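# Sort and nest bowls into patterned and plain stacks

## Task

Put every bowl into one of two nested stacks, one holding only the patterned bowls and the other only the plain bowls, and finish with both hands released from all bowls.

## Robot and tools

Robot: two six-joint arms, left_arm and right_arm, each ending in a sixteen-motor hand. The left arm's hand is a left hand (mirror of the right). Calibrated bases in the scene frame: left_arm at (-0.055, +0.565, 0) m, right_arm at (+0.088, -0.594, 0) m, both facing almost straight along +x. A camera stand sits behind the arms. Cameras: cam_head_left, cam_head_right, cam_high, each 672x504.

Scene frame: origin at table-top height halfway between the nominal bases; +z up, +x away from the robot over the table, +y toward left_arm's side. Image left and right do not match arm names. Reported positions (m), quaternions (wxyz) and velocities are in this frame and may be off by a few cm.

Hand point axes (right hand): +z runs along straight fingers toward the tips, +x across the palm away from the thumb, +y out of the palm face (palm at y = -0.062). Finger knuckles sit at z = -0.017, tips reach 0.139 m beyond. A rigid mast near the wrist occupies x +0.05 to +0.10, z -0.16 to -0.11, up to y = +0.06; on the left hand +x points toward the thumb, so the mast's x values are negated.

A command row is 48 numbers, each in [-1, 1], always covering both arms: left_arm dx, dy, dz, rx, ry, rz; then 16 left hand motor goals; left current_limit, speed; then the same 24 for right_arm. Motor order per hand: index_mcp, index_abd, index_pip, index_dip, middle_mcp, middle_abd, middle_pip, middle_dip, ring_mcp, ring_abd, ring_pip, ring_dip, thumb_cmc, thumb_axl, thumb_mcp, thumb_ipl. Results list hand values in the same order.

Pose numbers are offsets, not poses: they count from that arm's Hand target as it stood when the action or move began, along scene axes; 1.0 equals 0.6 m for dx, dy, dz and 180 degrees for rx, ry, rz, which form one rotation vector turning about the Hand target position. Every row in one action counts from the same start, and a repeated offset moves again. Six zeros re-request the current Hand target. Orientation is clipped each control step to within 32 degrees of the measured one.

Hand numbers are absolute goal angles, scaled linearly between each hinge's stops; -1 mostly means bent. Straight values: finger _mcp +0.75, _abd 0.00, _pip +0.58, _dip +0.70; thumb_cmc +0.71 (thumb flat beside palm; toward -1 it swings in front of the palm), thumb_axl +0.68, thumb_mcp +0.23, thumb_ipl +0.17. A 0 is a real goal; to keep a hand unchanged, send back its hand_goal, hand_current_limit and hand_speed. current_limit maps -1..+1 to 0..550 mA (floor 11 mA); speed sets motion at (speed+1)/2 of 8.5 rad/s. Initial values +0.4 and -0.6.

Tools:
execute_actions(actions, cameras): actions is a list of actions, each a list of up to 15 rows at 1/30 s per row; a short action repeats its last row to 15 steps. Images come only for an empty list or when cameras names them (["all"] for all).
move(target, speed, blend, stop_force, zero, blocking, cameras): target is one 48-number row or up to 15 rows, every one offset from the same starting Hand targets. speed in m/s, 0.002 to 3.2 (default 0.25), rotation up to twice that in rad/s, one value or one per target. blend in m rounds corners in a list (0 = stop at each). stop_force in N, 4 to 120, ends an arm's path when its wrist sensor feels that much push against the motion; avoid it when the hand rotates or when pulling off a contact. zero (default true) re-zeros before the move. blocking=false returns early but cannot combine with stop_force. Moves last 0.5 to 10 s. Ending word: done, off_target, moving, held or fault; limits=paced means clipped, limits=held means steps were withheld.
wait(seconds 0-10), stop(), zoom_image(camera, region [x0,y0,x1,y1], at most 504 px each way, only from the latest images), zero_wrist_force(arm), finished_scene(scene=1).

Results: Hand target (the last commanded pose, which next offsets start from; the hand may rest short of it, so resend the gap), end_effector values, joint positions and torques, hand_goal, hand_measured, hand_current_ma, hand_state (moving, goal, blocked, overload), wrist force and torque in the end effector's own axes plus the peak since the last shown reading, and fault or MOTOR HOT lines.

Cautions: the arms are stiff, so commanding even slightly through a firm surface can trigger a fault stop (10 s). Faults come from joint contact torque (wrist joints only 24-27 N m) or about 150 N external force. Lower the speed near contact. Don't let arms or hands collide or grip each other. Keep motors under 495 mA for long or they shut off. Avoid paths close to an arm's own base, long stretched holds (motor heat, over-temperature stops), dropping bowls from height, releasing moving bowls, and anything leaving the table.

Each tool is called after "Call:" as name([rows], argument=value, ...), one row to a line, values as JSON.

## Session

Call:
execute_actions(actions=[])

Scene clock: 0.00 s.
left_arm: end_effector_position=(+0.8001, +0.6829, +0.2171) hand_goal=(+0.754, +0.000, +0.576, +0.696, +0.754, +0.000, +0.576, +0.696, +0.754, +0.000, +0.576, +0.696, +0.714, +0.678, +0.226, +0.168) hand_measured=(+0.754, +0.000, +0.576, +0.696, +0.754, +0.000, +0.576, +0.696, +0.754, +0.000, +0.576, +0.696, +0.714, +0.678, +0.226, +0.168) hand_current_ma=(+0, +0, +0, +0, +0, +0, +0, +0, +0, +0, +0, +0, +0, +0, +0, +0) hand_state=(goal, goal, goal, goal, goal, goal, goal, goal, goal, goal, goal, goal, goal, goal, goal, goal) hand_current_limit=0.40 hand_speed=-0.60 end_effector_quat_wxyz=(+0.059, -0.470, +0.877, +0.082) | right_arm: end_effector_position=(+0.3845, +0.3355, +0.2539) hand_goal=(+0.754, +0.000, +0.576, +0.696, +0.754, +0.000, +0.576, +0.696, +0.754, +0.000, +0.576, +0.696, +0.714, +0.678, +0.226, +0.168) hand_measured=(+0.754, +0.000, +0.576, +0.696, +0.754, +0.000, +0.576, +0.696, +0.754, +0.000, +0.576, +0.696, +0.714, +0.678, +0.226, +0.168) hand_current_ma=(+0, +0, +0, +0, +0, +0, +0, +0, +0, +0, +0, +0, +0, +0, +0, +0) hand_state=(goal, goal, goal, goal, goal, goal, goal, goal, goal, goal, goal, goal, goal, goal, goal, goal) hand_current_limit=0.40 hand_speed=-0.60 end_effector_quat_wxyz=(-0.278, -0.360, +0.888, +0.069)
Joint positions: left_arm=[-0.172 -0.682 0.879 1.376 1.369 0.443] | right_arm=[0.903 -0.553 0.749 1.819 1.185 1.613]
Joint velocities: within noise
Joint torques (N m): no reading
Motor temperatures (°C): left_arm=[26 29 25 38 26 37] | right_arm=[29 31 26 32 41 33]
Wrist force (N): no reading
Wrist torque (N m): no reading
Wrist force, peak (N): no reading
Hand target: left_arm +0.8001, +0.6829, +0.2171; +0.059, -0.470, +0.877, +0.082 | right_arm +0.3845, +0.3355, +0.2539; -0.278, -0.360, +0.888, +0.069

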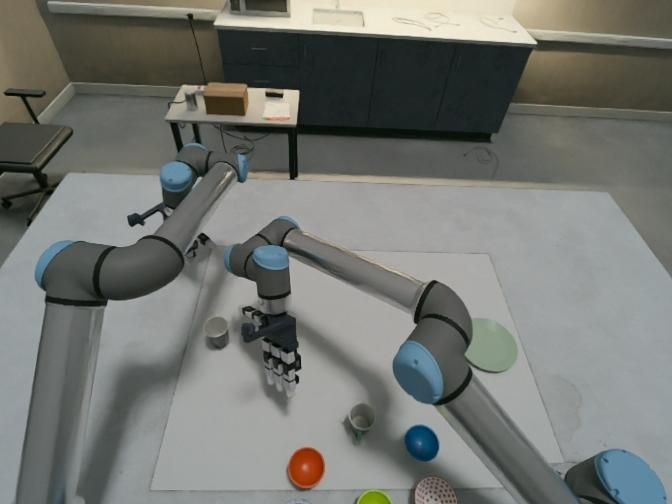

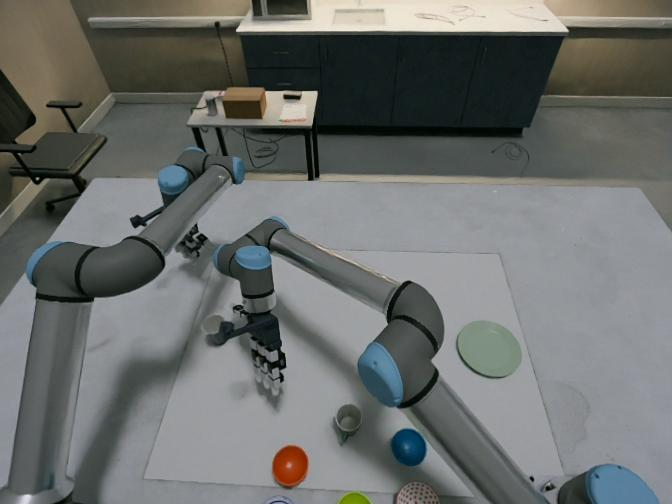

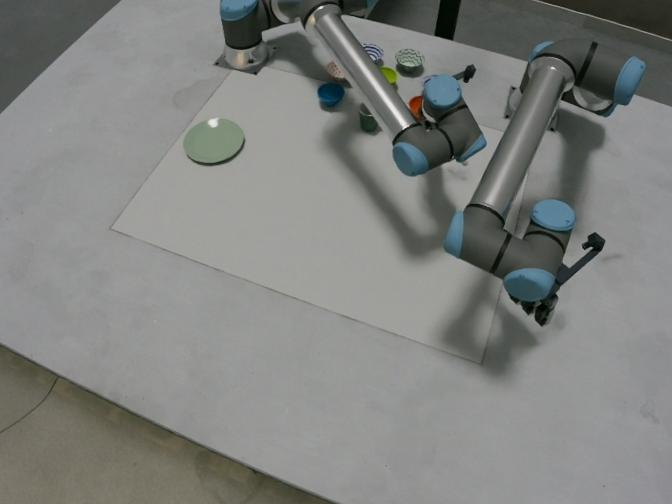

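Call:
zoom_image(camera="cam_high", region=[290, 20, 510, 185])

Call:
zoom_image(camera="cam_head_left", region=[180, 300, 500, 504])

Call:
zoom_image(camera="cam_head_right", region=[180, 300, 500, 504])

Scaled by 2.291.

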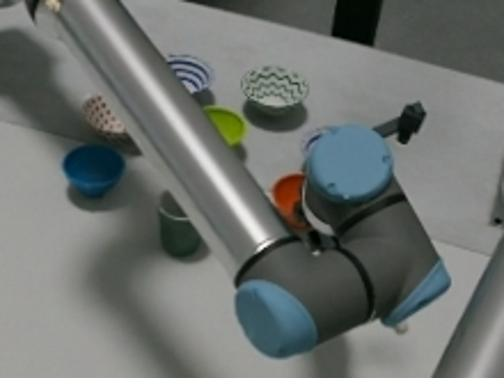

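Scaled by 1.575.

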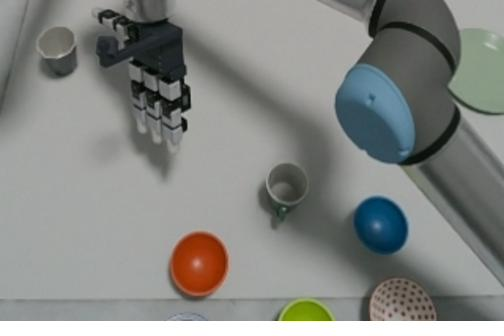

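Scaled by 1.575.

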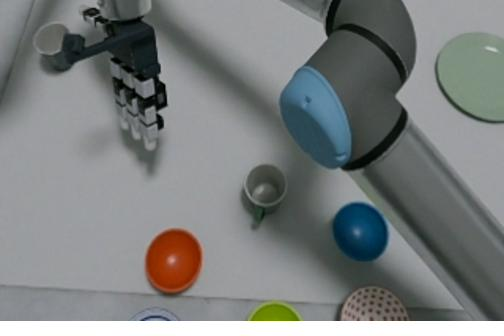

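Call:
move([
  [0,0,0,0,0,0,0.754,0,0.576,0.696,0.754,0,0.576,0.696,0.754,0,0.576,0.696,0.714,0.678,0.226,0.168,0.4,-0.6,0.39,-0.72,0.25,0,0,0,0.754,0,0.576,0.696,0.754,0,0.576,0.696,0.754,0,0.576,0.696,0.714,0.678,0.226,0.168,0.4,-0.6],
], speed=0.5)

Call:
move([
  [0,0,0,0,0,0,0.754,0,0.576,0.696,0.754,0,0.576,0.696,0.754,0,0.576,0.696,0.714,0.678,0.226,0.168,0.4,-0.6,0.25,-0.8,0,0,0,0,0.754,0,0.576,0.696,0.754,0,0.576,0.696,0.754,0,0.576,0.696,0.714,0.678,0.226,0.168,0.4,-0.6],
], speed=0.5, cameras=["all"])

Scene clock: 7.27 s.
left_arm: end_effector_position=(+0.8001, +0.6829, +0.2171) hand_goal=(+0.754, +0.000, +0.576, +0.696, +0.754, +0.000, +0.576, +0.696, +0.754, +0.000, +0.576, +0.696, +0.714, +0.678, +0.226, +0.168) hand_measured=(+0.754, +0.000, +0.576, +0.696, +0.754, +0.000, +0.576, +0.696, +0.754, +0.000, +0.576, +0.696, +0.714, +0.678, +0.224, +0.168) hand_current_ma=(-2, +0, +2, +0, -2, +0, +2, +0, -2, +0, +2, +0, +1, -2, -6, -1) hand_state=(goal, goal, goal, goal, goal, goal, goal, goal, goal, goal, goal, goal, goal, goal, goal, goal) hand_current_limit=0.40 hand_speed=-0.60 end_effector_quat_wxyz=(+0.059, -0.470, +0.877, +0.082) | right_arm: end_effector_position=(+0.6183, -0.0962, +0.4038) hand_goal=(+0.754, +0.000, +0.576, +0.696, +0.754, +0.000, +0.576, +0.696, +0.754, +0.000, +0.576, +0.696, +0.714, +0.678, +0.226, +0.168) hand_measured=(+0.756, +0.000, +0.576, +0.696, +0.756, +0.000, +0.576, +0.696, +0.754, +0.000, +0.576, +0.696, +0.716, +0.678, +0.224, +0.168) hand_current_ma=(+1, +0, +1, +0, +1, +0, +1, +0, +1, +0, +1, +0, +2, -1, -3, +0) hand_state=(goal, goal, goal, goal, goal, goal, goal, goal, goal, goal, goal, goal, goal, goal, goal, goal) hand_current_limit=0.40 hand_speed=-0.60 end_effector_quat_wxyz=(-0.278, -0.360, +0.888, +0.069)
Joint positions: left_arm=[-0.172 -0.682 0.879 1.376 1.369 0.443] | right_arm=[0.35 -0.945 1.209 1.877 1.459 1.115]
Joint torques (N m): left_arm=[-1.04 -101.94 -42.3 4.85 -0.8 -0.01] | right_arm=[-5.69 -109.97 -26.37 10.26 1.85 -1.46]
Wrist force (N): left_arm=[-0.5 -0.1 0.6] | right_arm=[-0.3 0.4 0.5]
Wrist torque (N m): left_arm=[-0.06 0.08 -0.05] | right_arm=[0.01 -0.01 0.06]
Wrist force, peak (N): left_arm=[-0.7 0.1 0.9] | right_arm=[-0.9 2.5 1.1]
Hand target: left_arm +0.8001, +0.6829, +0.2171; +0.059, -0.470, +0.877, +0.082 | right_arm +0.6185, -0.0965, +0.4039; -0.278, -0.360, +0.888, +0.069
Off the commanded pose: left_arm 0.000 m, 0 deg | right_arm 0.000 m, 0 deg.
move: done

Scene clock: 9.17 s.
left_arm: end_effector_position=(+0.8001, +0.6829, +0.2171) hand_goal=(+0.754, +0.000, +0.576, +0.696, +0.754, +0.000, +0.576, +0.696, +0.754, +0.000, +0.576, +0.696, +0.714, +0.678, +0.226, +0.168) hand_measured=(+0.754, +0.000, +0.576, +0.696, +0.754, +0.000, +0.576, +0.696, +0.754, +0.000, +0.576, +0.696, +0.714, +0.678, +0.224, +0.168) hand_current_ma=(-2, +0, +2, +0, -2, +0, +2, +0, -2, +0, +2, +0, +1, -2, -6, -1) hand_state=(goal, goal, goal, goal, goal, goal, goal, goal, goal, goal, goal, goal, goal, goal, goal, goal) hand_current_limit=0.40 hand_speed=-0.60 end_effector_quat_wxyz=(+0.059, -0.470, +0.877, +0.082) | right_arm: end_effector_position=(+0.7684, -0.5763, +0.4038) hand_goal=(+0.754, +0.000, +0.576, +0.696, +0.754, +0.000, +0.576, +0.696, +0.754, +0.000, +0.576, +0.696, +0.714, +0.678, +0.226, +0.168) hand_measured=(+0.756, +0.000, +0.576, +0.696, +0.756, +0.000, +0.576, +0.696, +0.756, +0.000, +0.576, +0.696, +0.716, +0.678, +0.224, +0.168) hand_current_ma=(+1, +0, +1, +0, +1, +0, +1, +0, +1, +0, +1, +0, +2, -1, -3, +0) hand_state=(goal, goal, goal, goal, goal, goal, goal, goal, goal, goal, goal, goal, goal, goal, goal, goal) hand_current_limit=0.40 hand_speed=-0.60 end_effector_quat_wxyz=(-0.278, -0.360, +0.888, +0.069)
Joint positions: left_arm=[-0.172 -0.682 0.879 1.376 1.369 0.443] | right_arm=[-0.251 -0.9 1.13 1.885 1.784 0.607]
Joint torques (N m): left_arm=[0.66 -102.79 -41 4.67 -0.83 0.49] | right_arm=[-5.26 -87.57 -50.12 10.47 2.94 -1.72]
Wrist force (N): left_arm=[0.0 0.2 0.1] | right_arm=[-0.5 0.4 0.4]
Wrist torque (N m): left_arm=[0.01 0.00 -0.01] | right_arm=[0.02 -0.05 0.03]
Wrist force, peak (N): left_arm=[-0.8 -0.1 -0.2] | right_arm=[-1.1 2.3 0.8]
Hand target: left_arm +0.8001, +0.6829, +0.2171; +0.059, -0.470, +0.877, +0.082 | right_arm +0.7685, -0.5765, +0.4039; -0.278, -0.360, +0.888, +0.069
Off the commanded pose: left_arm 0.000 m, 0 deg | right_arm 0.000 m, 0 deg.
move: done

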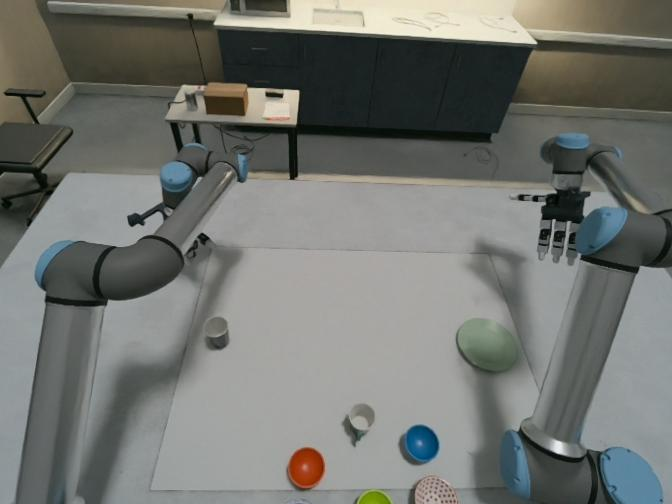

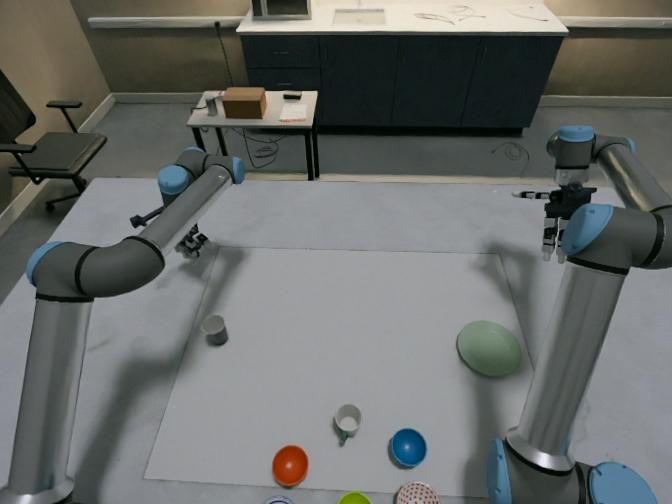

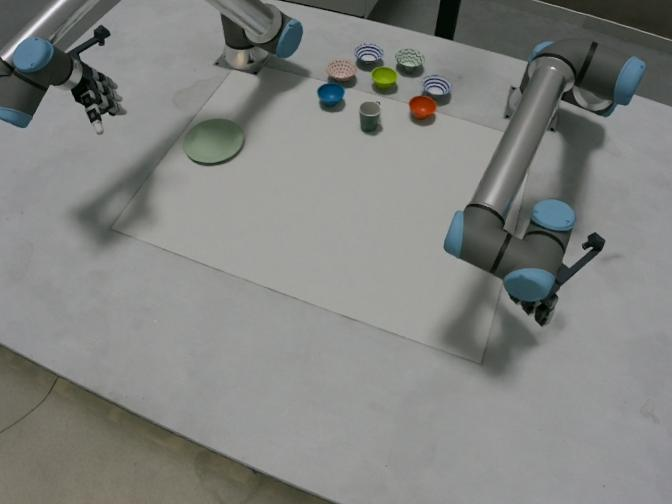

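Call:
zoom_image(camera="cam_high", region=[300, 30, 470, 145])

Call:
zoom_image(camera="cam_head_left", region=[260, 384, 480, 504])

Call:
zoom_image(camera="cam_head_right", region=[240, 384, 460, 504])

Scaled by 2.965.

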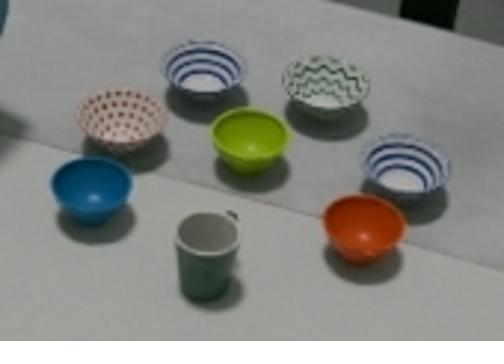

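Scaled by 2.291.

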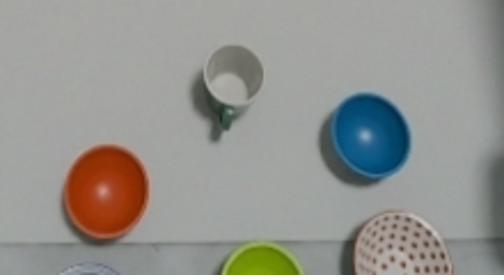

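Scaled by 2.291.

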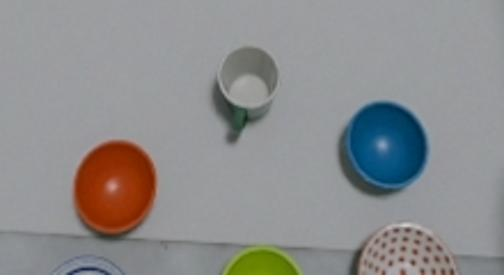

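Call:
zoom_image(camera="cam_high", region=[20, 10, 160, 150])

Call:
zoom_image(camera="cam_high", region=[480, 170, 640, 350])

Call:
zoom_image(camera="cam_high", region=[480, 50, 620, 150])

Call:
zoom_image(camera="cam_high", region=[190, 0, 320, 100])

Scaled by 3.600.

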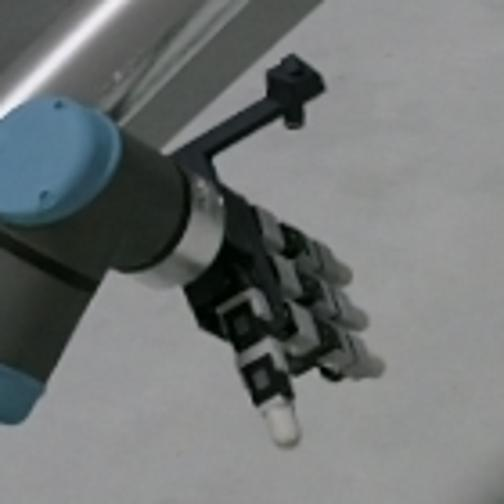

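Scaled by 2.800.

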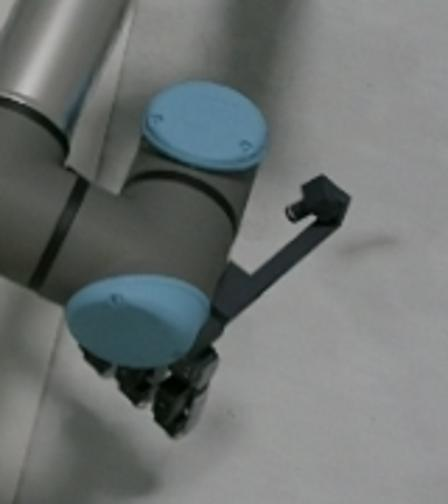

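Scaled by 3.600.

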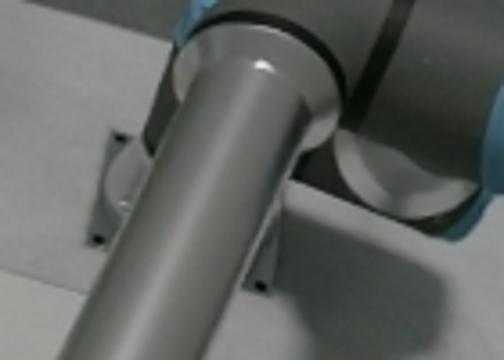

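Scaled by 3.877.

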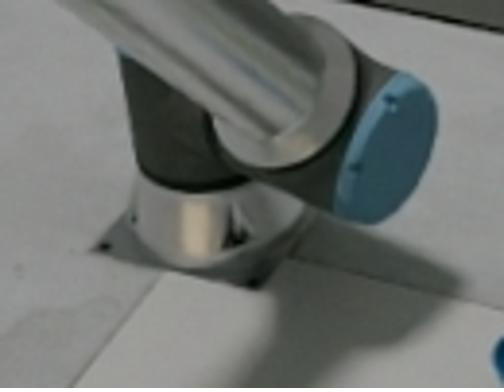

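Call:
move([
  [0,0,0,0,0,0,0.754,0,0.576,0.696,0.754,0,0.576,0.696,0.754,0,0.576,0.696,0.714,0.678,0.226,0.168,0.4,-0.6,-0.2475,0.3275,-0.073,-0.1907,-0.5379,0.2127,0.45,0,-0.08,0.333,0.45,0,-0.08,0.333,0.89,0,0.577,0.696,-0.663,0.678,0.73,-0.319,0.4,-0.8],
], speed=0.4, cameras=["all"])

Scene clock: 27.50 s.
left_arm: end_effector_position=(+0.8001, +0.6829, +0.2171) hand_goal=(+0.754, +0.000, +0.576, +0.696, +0.754, +0.000, +0.576, +0.696, +0.754, +0.000, +0.576, +0.696, +0.714, +0.678, +0.226, +0.168) hand_measured=(+0.754, +0.000, +0.576, +0.696, +0.754, +0.000, +0.576, +0.696, +0.754, +0.000, +0.576, +0.696, +0.714, +0.678, +0.224, +0.168) hand_current_ma=(-2, +0, +2, +0, -2, +0, +2, +0, -2, +0, +2, +0, +1, -2, -6, -1) hand_state=(goal, goal, goal, goal, goal, goal, goal, goal, goal, goal, goal, goal, goal, goal, goal, goal) hand_current_limit=0.40 hand_speed=-0.60 end_effector_quat_wxyz=(+0.059, -0.470, +0.877, +0.082) | right_arm: end_effector_position=(+0.6200, -0.3800, +0.3601) hand_goal=(+0.450, +0.000, -0.080, +0.334, +0.450, +0.000, -0.080, +0.334, +0.890, +0.000, +0.578, +0.696, -0.662, +0.678, +0.730, -0.318) hand_measured=(+0.444, +0.000, -0.078, +0.336, +0.444, +0.000, -0.078, +0.338, +0.882, +0.000, +0.576, +0.696, -0.658, +0.678, +0.722, -0.316) hand_current_ma=(-8, +0, +3, +3, -9, +0, +2, +5, -14, +0, -1, +0, +4, -1, -18, +1) hand_state=(goal, goal, goal, goal, goal, goal, goal, goal, goal, goal, goal, goal, goal, goal, goal, goal) hand_current_limit=0.40 hand_speed=-0.80 end_effector_quat_wxyz=(+0.369, -0.439, +0.627, -0.527)
Joint positions: left_arm=[-0.172 -0.682 0.879 1.376 1.369 0.443] | right_arm=[0.284 -1.813 2.119 -0.093 2.19 0.125]
Joint torques (N m): left_arm=[-0.45 -105.12 -41.19 4.84 -0.74 0.21] | right_arm=[9.61 -37.93 -31.12 -4.31 -1.94 -1.56]
Wrist force (N): left_arm=[-0.1 0.4 0.4] | right_arm=[-0.8 -0.8 0.3]
Wrist torque (N m): left_arm=[0.02 0.02 -0.03] | right_arm=[0.24 0.18 0.38]
Wrist force, peak (N): left_arm=[-0.8 0.1 0.8] | right_arm=[-1.9 -1.0 0.7]
Hand target: left_arm +0.8001, +0.6829, +0.2171; +0.059, -0.470, +0.877, +0.082 | right_arm +0.6200, -0.3800, +0.3601; +0.369, -0.439, +0.627, -0.527
Off the commanded pose: left_arm 0.000 m, 0 deg | right_arm 0.000 m, 0 deg.
move: done

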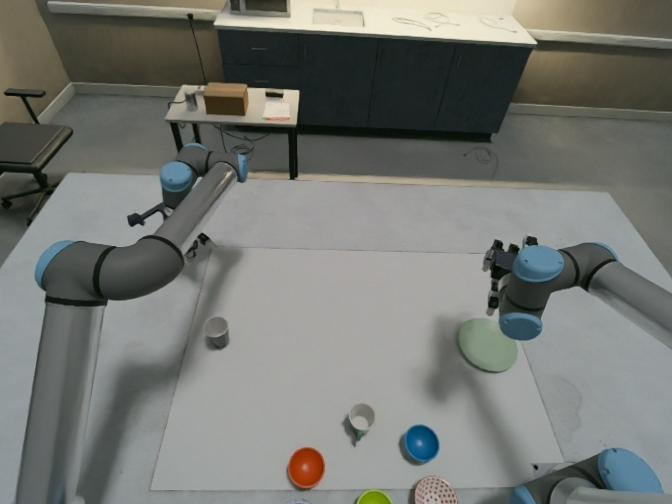

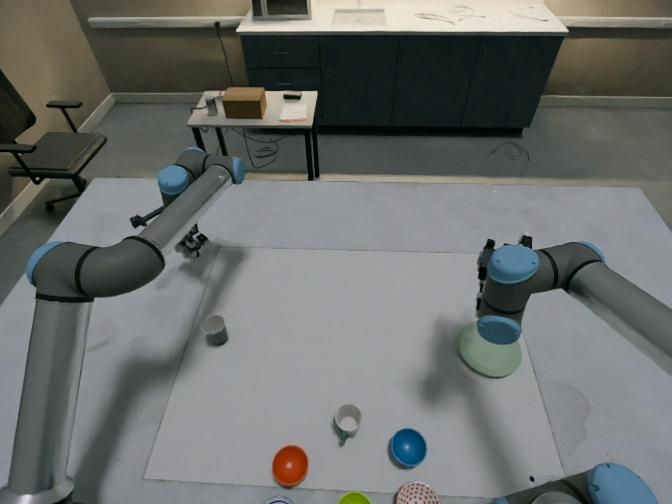

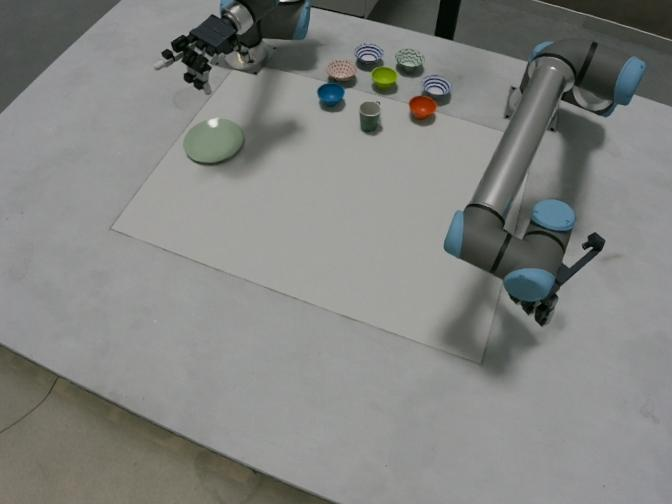

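Call:
zoom_image(camera="cam_high", region=[140, 0, 280, 110])

Call:
zoom_image(camera="cam_head_left", region=[440, 200, 620, 390])

Scaled by 3.600.

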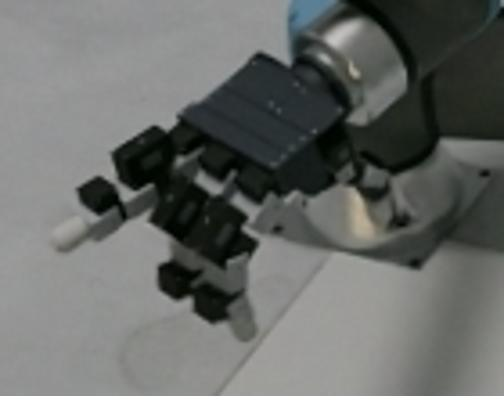

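Scaled by 2.653.

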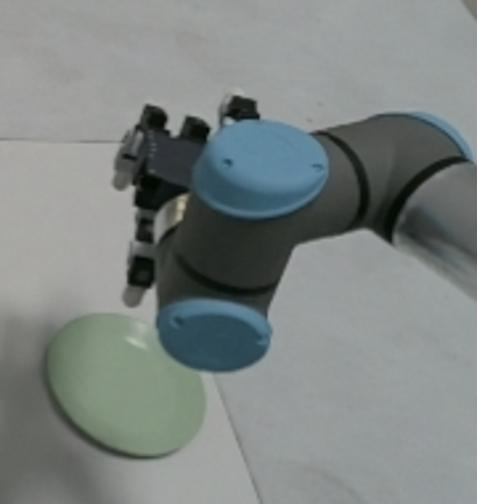

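Call:
move([
  [0,0,0,0,0,0,0.754,0,0.576,0.696,0.754,0,0.576,0.696,0.754,0,0.576,0.696,0.714,0.678,0.226,0.168,0.4,-0.6,-0.3333,0.55,-0.1,0,0,0.2222,0.45,0,-0.08,0.333,0.45,0,-0.08,0.333,0.89,0,0.577,0.696,-0.663,0.678,0.73,-0.319,0.4,-0.8],
], speed=0.5)

Call:
move([
  [0,0,0,0,0,0,0.754,0,0.576,0.696,0.754,0,0.576,0.696,0.754,0,0.576,0.696,0.714,0.678,0.226,0.168,0.4,-0.6,-0.425,0.4525,-0.1333,0,0,0.3056,0.45,0,-0.08,0.333,0.45,0,-0.08,0.333,0.89,0,0.577,0.696,-0.663,0.678,0.73,-0.319,0.4,-0.8],
], speed=0.4, cameras=["all"])

Scene clock: 30.03 s.
left_arm: end_effector_position=(+0.8001, +0.6829, +0.2171) hand_goal=(+0.754, +0.000, +0.576, +0.696, +0.754, +0.000, +0.576, +0.696, +0.754, +0.000, +0.576, +0.696, +0.714, +0.678, +0.226, +0.168) hand_measured=(+0.754, +0.000, +0.576, +0.696, +0.754, +0.000, +0.576, +0.696, +0.754, +0.000, +0.576, +0.696, +0.714, +0.678, +0.224, +0.168) hand_current_ma=(-2, +0, +2, +0, -2, +0, +2, +0, -2, +0, +2, +0, +1, -2, -6, -1) hand_state=(goal, goal, goal, goal, goal, goal, goal, goal, goal, goal, goal, goal, goal, goal, goal, goal) hand_current_limit=0.40 hand_speed=-0.60 end_effector_quat_wxyz=(+0.059, -0.470, +0.877, +0.082) | right_arm: end_effector_position=(+0.4201, -0.0503, +0.3001) hand_goal=(+0.450, +0.000, -0.080, +0.334, +0.450, +0.000, -0.080, +0.334, +0.890, +0.000, +0.578, +0.696, -0.662, +0.678, +0.730, -0.318) hand_measured=(+0.444, +0.000, -0.078, +0.336, +0.444, +0.000, -0.078, +0.338, +0.882, +0.000, +0.576, +0.696, -0.660, +0.678, +0.722, -0.316) hand_current_ma=(-10, +0, +2, +3, -10, +0, +2, +4, -14, +0, -1, +0, +3, -1, -17, +1) hand_state=(goal, goal, goal, goal, goal, goal, goal, goal, goal, goal, goal, goal, goal, goal, goal, goal) hand_current_limit=0.40 hand_speed=-0.80 end_effector_quat_wxyz=(-0.527, +0.627, -0.439, +0.369)
Joint positions: left_arm=[-0.172 -0.682 0.879 1.376 1.369 0.443] | right_arm=[0.912 -1.675 2.121 -0.243 2.121 0.107]
Joint torques (N m): left_arm=[1.32 -103.07 -41.73 5.05 -0.87 0.38] | right_arm=[14.08 -22.11 -53.51 -4.21 1.22 -1.63]
Wrist force (N): left_arm=[0.2 0.2 0.5] | right_arm=[-0.9 -0.5 0.3]
Wrist torque (N m): left_arm=[-0.02 0.00 0.01] | right_arm=[0.27 0.20 0.36]
Wrist force, peak (N): left_arm=[-0.7 0.1 0.8] | right_arm=[-2.8 -0.5 -0.2]
Hand target: left_arm +0.8001, +0.6829, +0.2171; +0.059, -0.470, +0.877, +0.082 | right_arm +0.4200, -0.0500, +0.3001; -0.527, +0.627, -0.439, +0.369
Off the commanded pose: left_arm 0.000 m, 0 deg | right_arm 0.000 m, 0 deg.
move: done

Scene clock: 32.00 s.
left_arm: end_effector_position=(+0.8001, +0.6829, +0.2171) hand_goal=(+0.754, +0.000, +0.576, +0.696, +0.754, +0.000, +0.576, +0.696, +0.754, +0.000, +0.576, +0.696, +0.714, +0.678, +0.226, +0.168) hand_measured=(+0.754, +0.000, +0.576, +0.696, +0.754, +0.000, +0.576, +0.696, +0.754, +0.000, +0.576, +0.696, +0.714, +0.678, +0.224, +0.168) hand_current_ma=(-2, +0, +2, +0, -2, +0, +2, +0, -2, +0, +2, +0, +1, -2, -6, -1) hand_state=(goal, goal, goal, goal, goal, goal, goal, goal, goal, goal, goal, goal, goal, goal, goal, goal) hand_current_limit=0.40 hand_speed=-0.60 end_effector_quat_wxyz=(+0.059, -0.470, +0.877, +0.082) | right_arm: end_effector_position=(+0.1651, +0.2213, +0.2201) hand_goal=(+0.450, +0.000, -0.080, +0.334, +0.450, +0.000, -0.080, +0.334, +0.890, +0.000, +0.578, +0.696, -0.662, +0.678, +0.730, -0.318) hand_measured=(+0.444, +0.000, -0.078, +0.336, +0.444, +0.000, -0.078, +0.338, +0.882, +0.000, +0.576, +0.696, -0.660, +0.678, +0.722, -0.316) hand_current_ma=(-10, +0, +2, +3, -10, +0, +2, +4, -14, +0, -1, +0, +3, -1, -17, +1) hand_state=(goal, goal, goal, goal, goal, goal, goal, goal, goal, goal, goal, goal, goal, goal, goal, goal) hand_current_limit=0.40 hand_speed=-0.80 end_effector_quat_wxyz=(-0.638, +0.759, -0.100, +0.084)
Joint positions: left_arm=[-0.172 -0.682 0.879 1.376 1.369 0.443] | right_arm=[1.206 -1.389 1.981 -0.418 1.467 -0.018]
Joint torques (N m): left_arm=[-0.73 -103.15 -41.39 4.62 -0.9 0.23] | right_arm=[9.18 -44.96 -50.4 -4.23 -3.21 -1.54]
Wrist force (N): left_arm=[-0.3 -0.2 -0.1] | right_arm=[-1.1 -0.9 0.9]
Wrist torque (N m): left_arm=[-0.01 0.04 -0.03] | right_arm=[0.20 0.18 0.40]
Wrist force, peak (N): left_arm=[-0.4 -0.3 0.9] | right_arm=[-2.0 -1.0 1.2]
Hand target: left_arm +0.8001, +0.6829, +0.2171; +0.059, -0.470, +0.877, +0.082 | right_arm +0.1650, +0.2215, +0.2201; -0.638, +0.759, -0.099, +0.084
Off the commanded pose: left_arm 0.000 m, 0 deg | right_arm 0.000 m, 0 deg.
move: done

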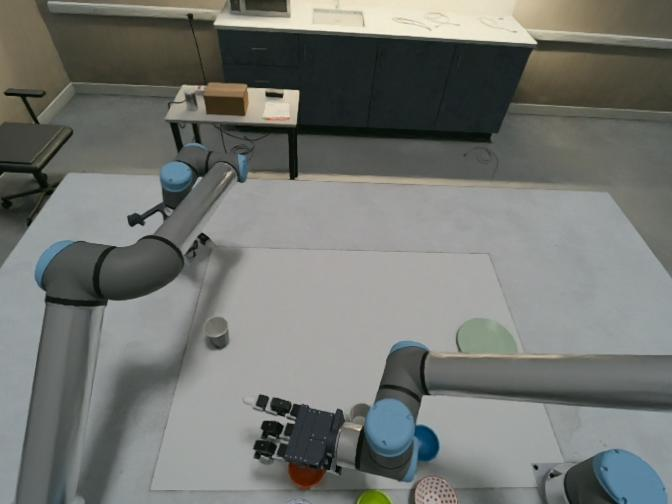

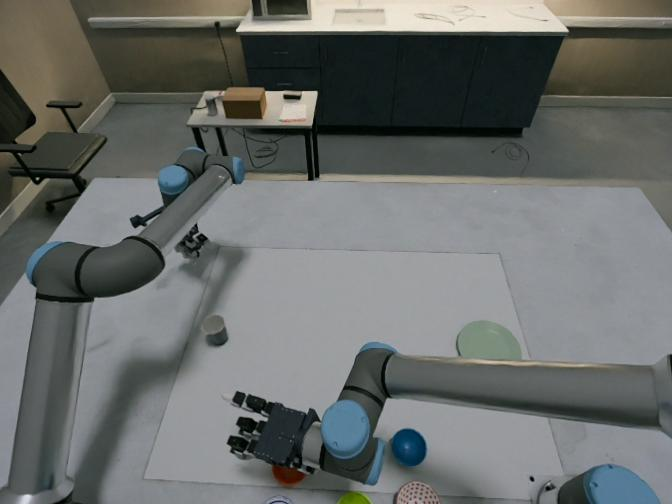

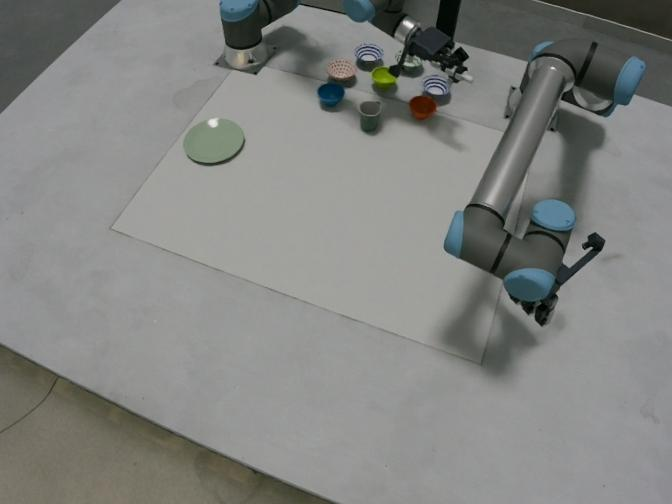

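Call:
zoom_image(camera="cam_high", region=[380, 10, 500, 130])

Call:
zoom_image(camera="cam_head_left", region=[230, 364, 400, 504])

Call:
zoom_image(camera="cam_head_right", region=[210, 364, 380, 504])

Scaled by 4.200.

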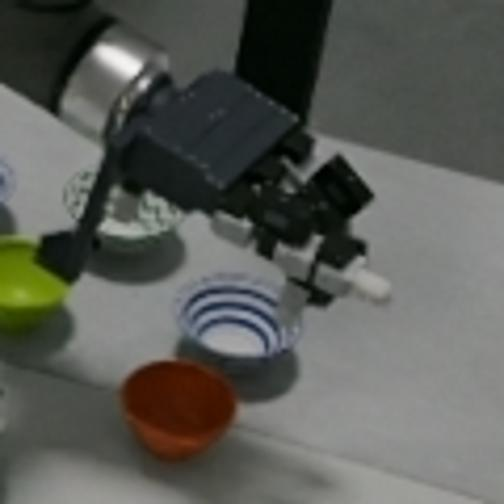

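Scaled by 2.965.

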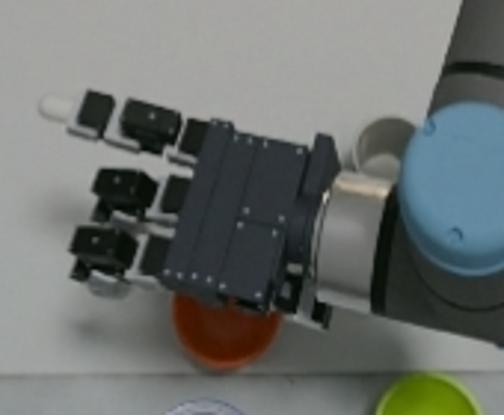

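Scaled by 2.965.

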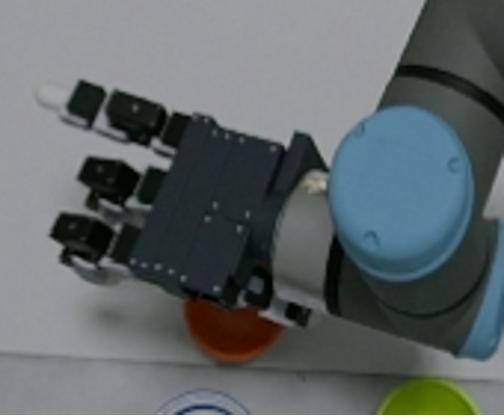

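Call:
move([
  [0,0,0,0,0,0,0.754,0,0.576,0.696,0.754,0,0.576,0.696,0.754,0,0.576,0.696,0.714,0.678,0.226,0.168,0.4,-0.6,0.0073,0.0083,-0.1617,0,0,0,0.45,0,-0.08,0.333,0.45,0,-0.08,0.333,0.89,0,0.577,0.696,-0.663,0.678,0.73,-0.319,0.4,-0.8],
], speed=0.2, cameras=["all"])

Call:
zoom_image(camera="cam_high", region=[380, 40, 480, 130])

Call:
zoom_image(camera="cam_head_left", region=[240, 404, 360, 504])

Call:
zoom_image(camera="cam_head_right", region=[220, 404, 340, 504])

Scene clock: 35.13 s.
left_arm: end_effector_position=(+0.8001, +0.6829, +0.2171) hand_goal=(+0.754, +0.000, +0.576, +0.696, +0.754, +0.000, +0.576, +0.696, +0.754, +0.000, +0.576, +0.696, +0.714, +0.678, +0.226, +0.168) hand_measured=(+0.754, +0.000, +0.576, +0.696, +0.754, +0.000, +0.576, +0.696, +0.754, +0.000, +0.576, +0.696, +0.714, +0.678, +0.224, +0.168) hand_current_ma=(-2, +0, +2, +0, -2, +0, +2, +0, -2, +0, +2, +0, +1, -2, -6, -1) hand_state=(goal, goal, goal, goal, goal, goal, goal, goal, goal, goal, goal, goal, goal, goal, goal, goal) hand_current_limit=0.40 hand_speed=-0.60 end_effector_quat_wxyz=(+0.059, -0.470, +0.877, +0.082) | right_arm: end_effector_position=(+0.1694, +0.2265, +0.1232) hand_goal=(+0.450, +0.000, -0.080, +0.334, +0.450, +0.000, -0.080, +0.334, +0.890, +0.000, +0.578, +0.696, -0.662, +0.678, +0.730, -0.318) hand_measured=(+0.444, +0.000, -0.078, +0.336, +0.444, +0.000, -0.078, +0.338, +0.882, +0.000, +0.576, +0.696, -0.660, +0.678, +0.722, -0.316) hand_current_ma=(-10, +0, +2, +3, -10, +0, +2, +4, -14, +0, -1, +0, +3, -1, -17, +1) hand_state=(goal, goal, goal, goal, goal, goal, goal, goal, goal, goal, goal, goal, goal, goal, goal, goal) hand_current_limit=0.40 hand_speed=-0.80 end_effector_quat_wxyz=(-0.638, +0.759, -0.099, +0.084)
Joint positions: left_arm=[-0.172 -0.682 0.879 1.376 1.369 0.443] | right_arm=[1.202 -1.271 2.043 -0.598 1.462 -0.019]
Joint torques (N m): left_arm=[-0.74 -103.77 -41.58 4.98 -0.8 0.57] | right_arm=[-5.22 -53.17 -21.86 -4.75 -3.28 1.57]
Wrist force (N): left_arm=[-0.3 -0.2 0.4] | right_arm=[-1.0 -0.7 0.0]
Wrist torque (N m): left_arm=[-0.07 0.06 -0.03] | right_arm=[0.32 0.24 0.42]
Wrist force, peak (N): left_arm=[-0.8 0.1 0.6] | right_arm=[-0.6 -2.6 0.9]
Hand target: left_arm +0.8001, +0.6829, +0.2171; +0.059, -0.470, +0.877, +0.082 | right_arm +0.1694, +0.2265, +0.1231; -0.638, +0.759, -0.099, +0.084
Off the commanded pose: left_arm 0.000 m, 0 deg | right_arm 0.000 m, 0 deg.
move: done

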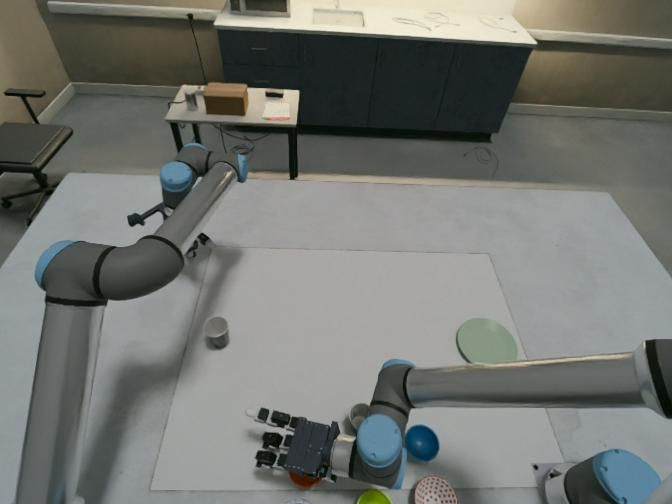

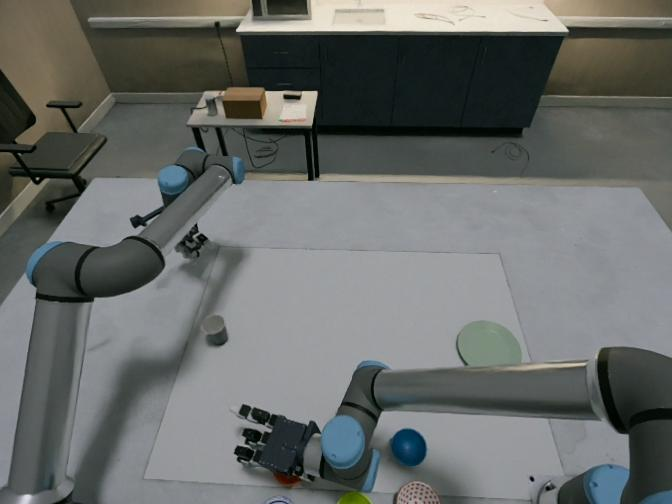

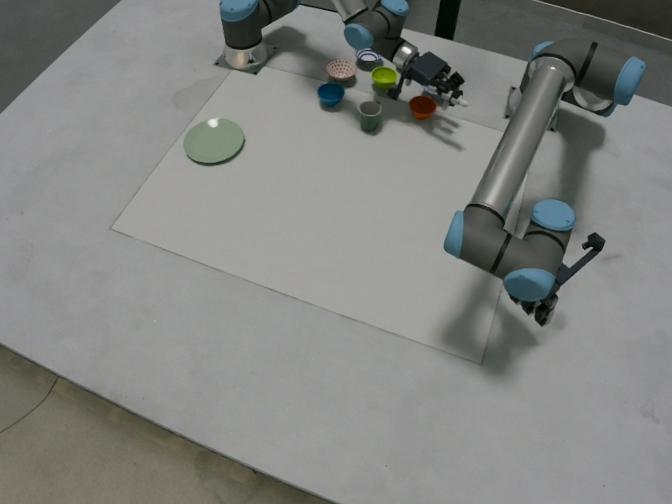

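Scaled by 5.040.

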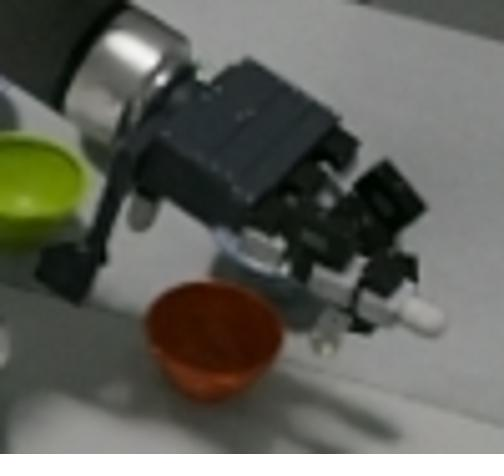

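Scaled by 4.200.

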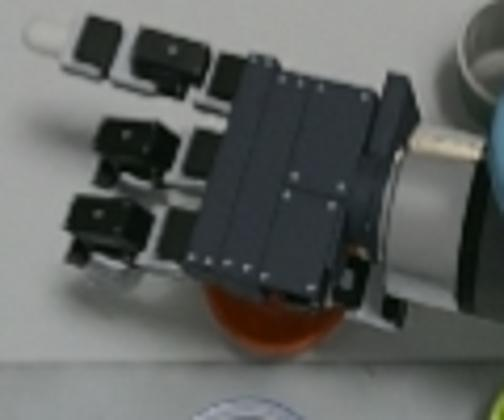

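Scaled by 4.200.

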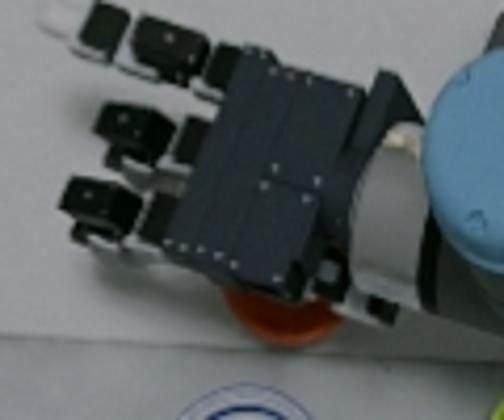

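Call:
move([
  [0,0,0,0,0,0,0.754,0,0.576,0.696,0.754,0,0.576,0.696,0.754,0,0.576,0.696,0.714,0.678,0.226,0.168,0.4,-0.6,0,0,-0.092,0,0,0,0.45,0,-0.08,0.333,0.45,0,-0.08,0.333,0.89,0,0.577,0.696,-0.663,0.678,0.73,-0.319,0.4,-0.8],
], speed=0.06, stop_force=8, cameras=["all"])

Call:
zoom_image(camera="cam_high", region=[390, 60, 470, 130])

Call:
zoom_image(camera="cam_head_left", region=[240, 404, 360, 504])

Scene clock: 38.33 s.
left_arm: end_effector_position=(+0.8001, +0.6829, +0.2171) hand_goal=(+0.754, +0.000, +0.576, +0.696, +0.754, +0.000, +0.576, +0.696, +0.754, +0.000, +0.576, +0.696, +0.714, +0.678, +0.226, +0.168) hand_measured=(+0.754, +0.000, +0.576, +0.696, +0.754, +0.000, +0.576, +0.696, +0.754, +0.000, +0.576, +0.696, +0.714, +0.678, +0.224, +0.168) hand_current_ma=(-2, +0, +2, +0, -2, +0, +2, +0, -2, +0, +2, +0, +1, -2, -6, -1) hand_state=(goal, goal, goal, goal, goal, goal, goal, goal, goal, goal, goal, goal, goal, goal, goal, goal) hand_current_limit=0.40 hand_speed=-0.60 end_effector_quat_wxyz=(+0.059, -0.470, +0.877, +0.082) | right_arm: end_effector_position=(+0.1694, +0.2265, +0.0679) hand_goal=(+0.450, +0.000, -0.080, +0.334, +0.450, +0.000, -0.080, +0.334, +0.890, +0.000, +0.578, +0.696, -0.662, +0.678, +0.730, -0.318) hand_measured=(+0.444, +0.000, -0.078, +0.336, +0.444, +0.000, -0.078, +0.338, +0.882, +0.000, +0.576, +0.696, -0.660, +0.678, +0.722, -0.316) hand_current_ma=(-10, +0, +2, +3, -10, +0, +2, +4, -14, +0, -1, +0, +3, -1, -17, +1) hand_state=(goal, goal, goal, goal, goal, goal, goal, goal, goal, goal, goal, goal, goal, goal, goal, goal) hand_current_limit=0.40 hand_speed=-0.80 end_effector_quat_wxyz=(-0.638, +0.759, -0.099, +0.084)
Joint positions: left_arm=[-0.172 -0.682 0.879 1.376 1.369 0.443] | right_arm=[1.202 -1.196 2.071 -0.701 1.462 -0.019]
Joint torques (N m): left_arm=[0.99 -100.98 -42.83 4.77 -0.83 0.28] | right_arm=[5.7 -53.38 -18.23 -4.97 0.45 1.84]
Wrist force (N): left_arm=[-0.6 0.1 0.2] | right_arm=[-0.8 -0.1 0.4]
Wrist torque (N m): left_arm=[0.00 0.08 -0.06] | right_arm=[0.35 0.22 0.46]
Wrist force, peak (N): left_arm=[-1.2 0.4 0.0] | right_arm=[-0.9 -1.1 0.1]
Hand target: left_arm +0.8001, +0.6829, +0.2171; +0.059, -0.470, +0.877, +0.082 | right_arm +0.1694, +0.2265, +0.0679; -0.638, +0.759, -0.099, +0.084
Off the commanded pose: left_arm 0.000 m, 0 deg | right_arm 0.000 m, 0 deg.
move: done

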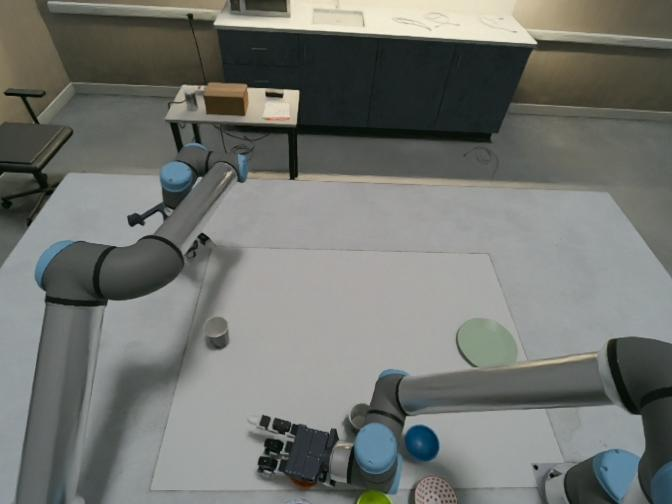

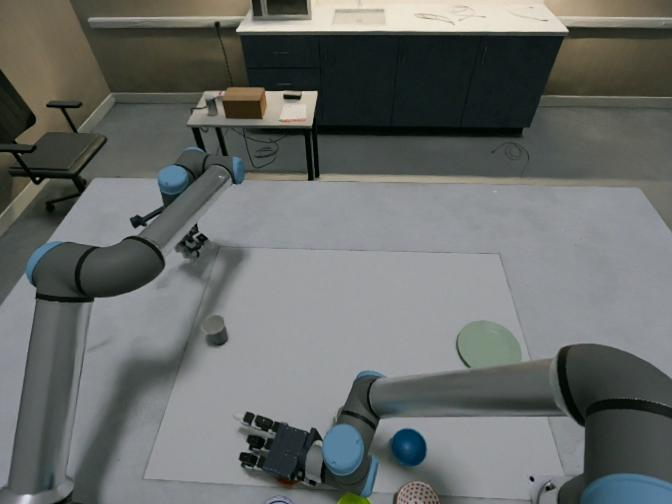

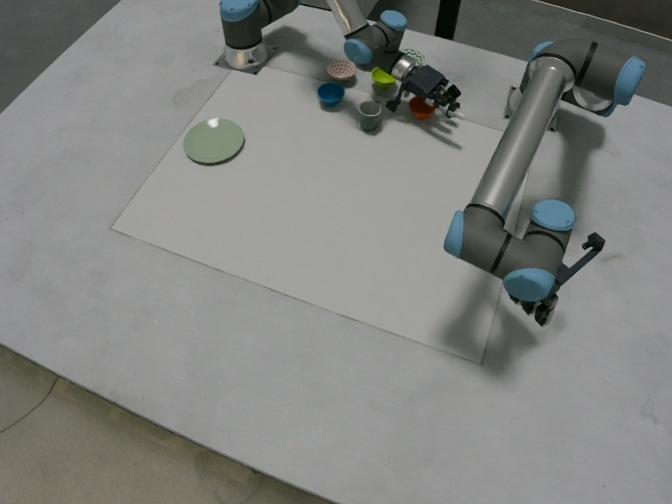

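Scaled by 6.300.

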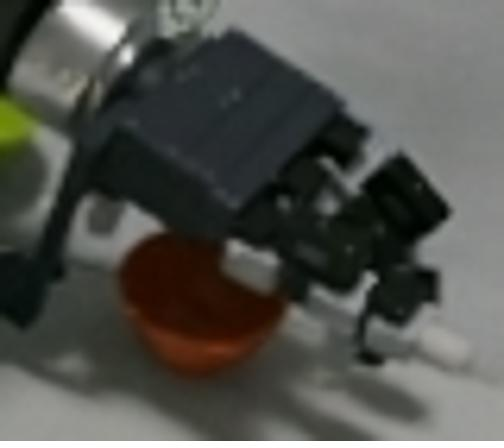

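Scaled by 4.200.

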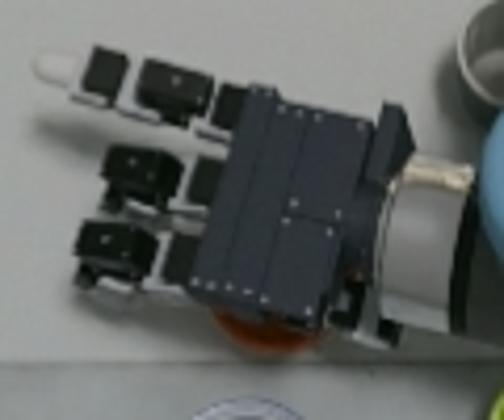

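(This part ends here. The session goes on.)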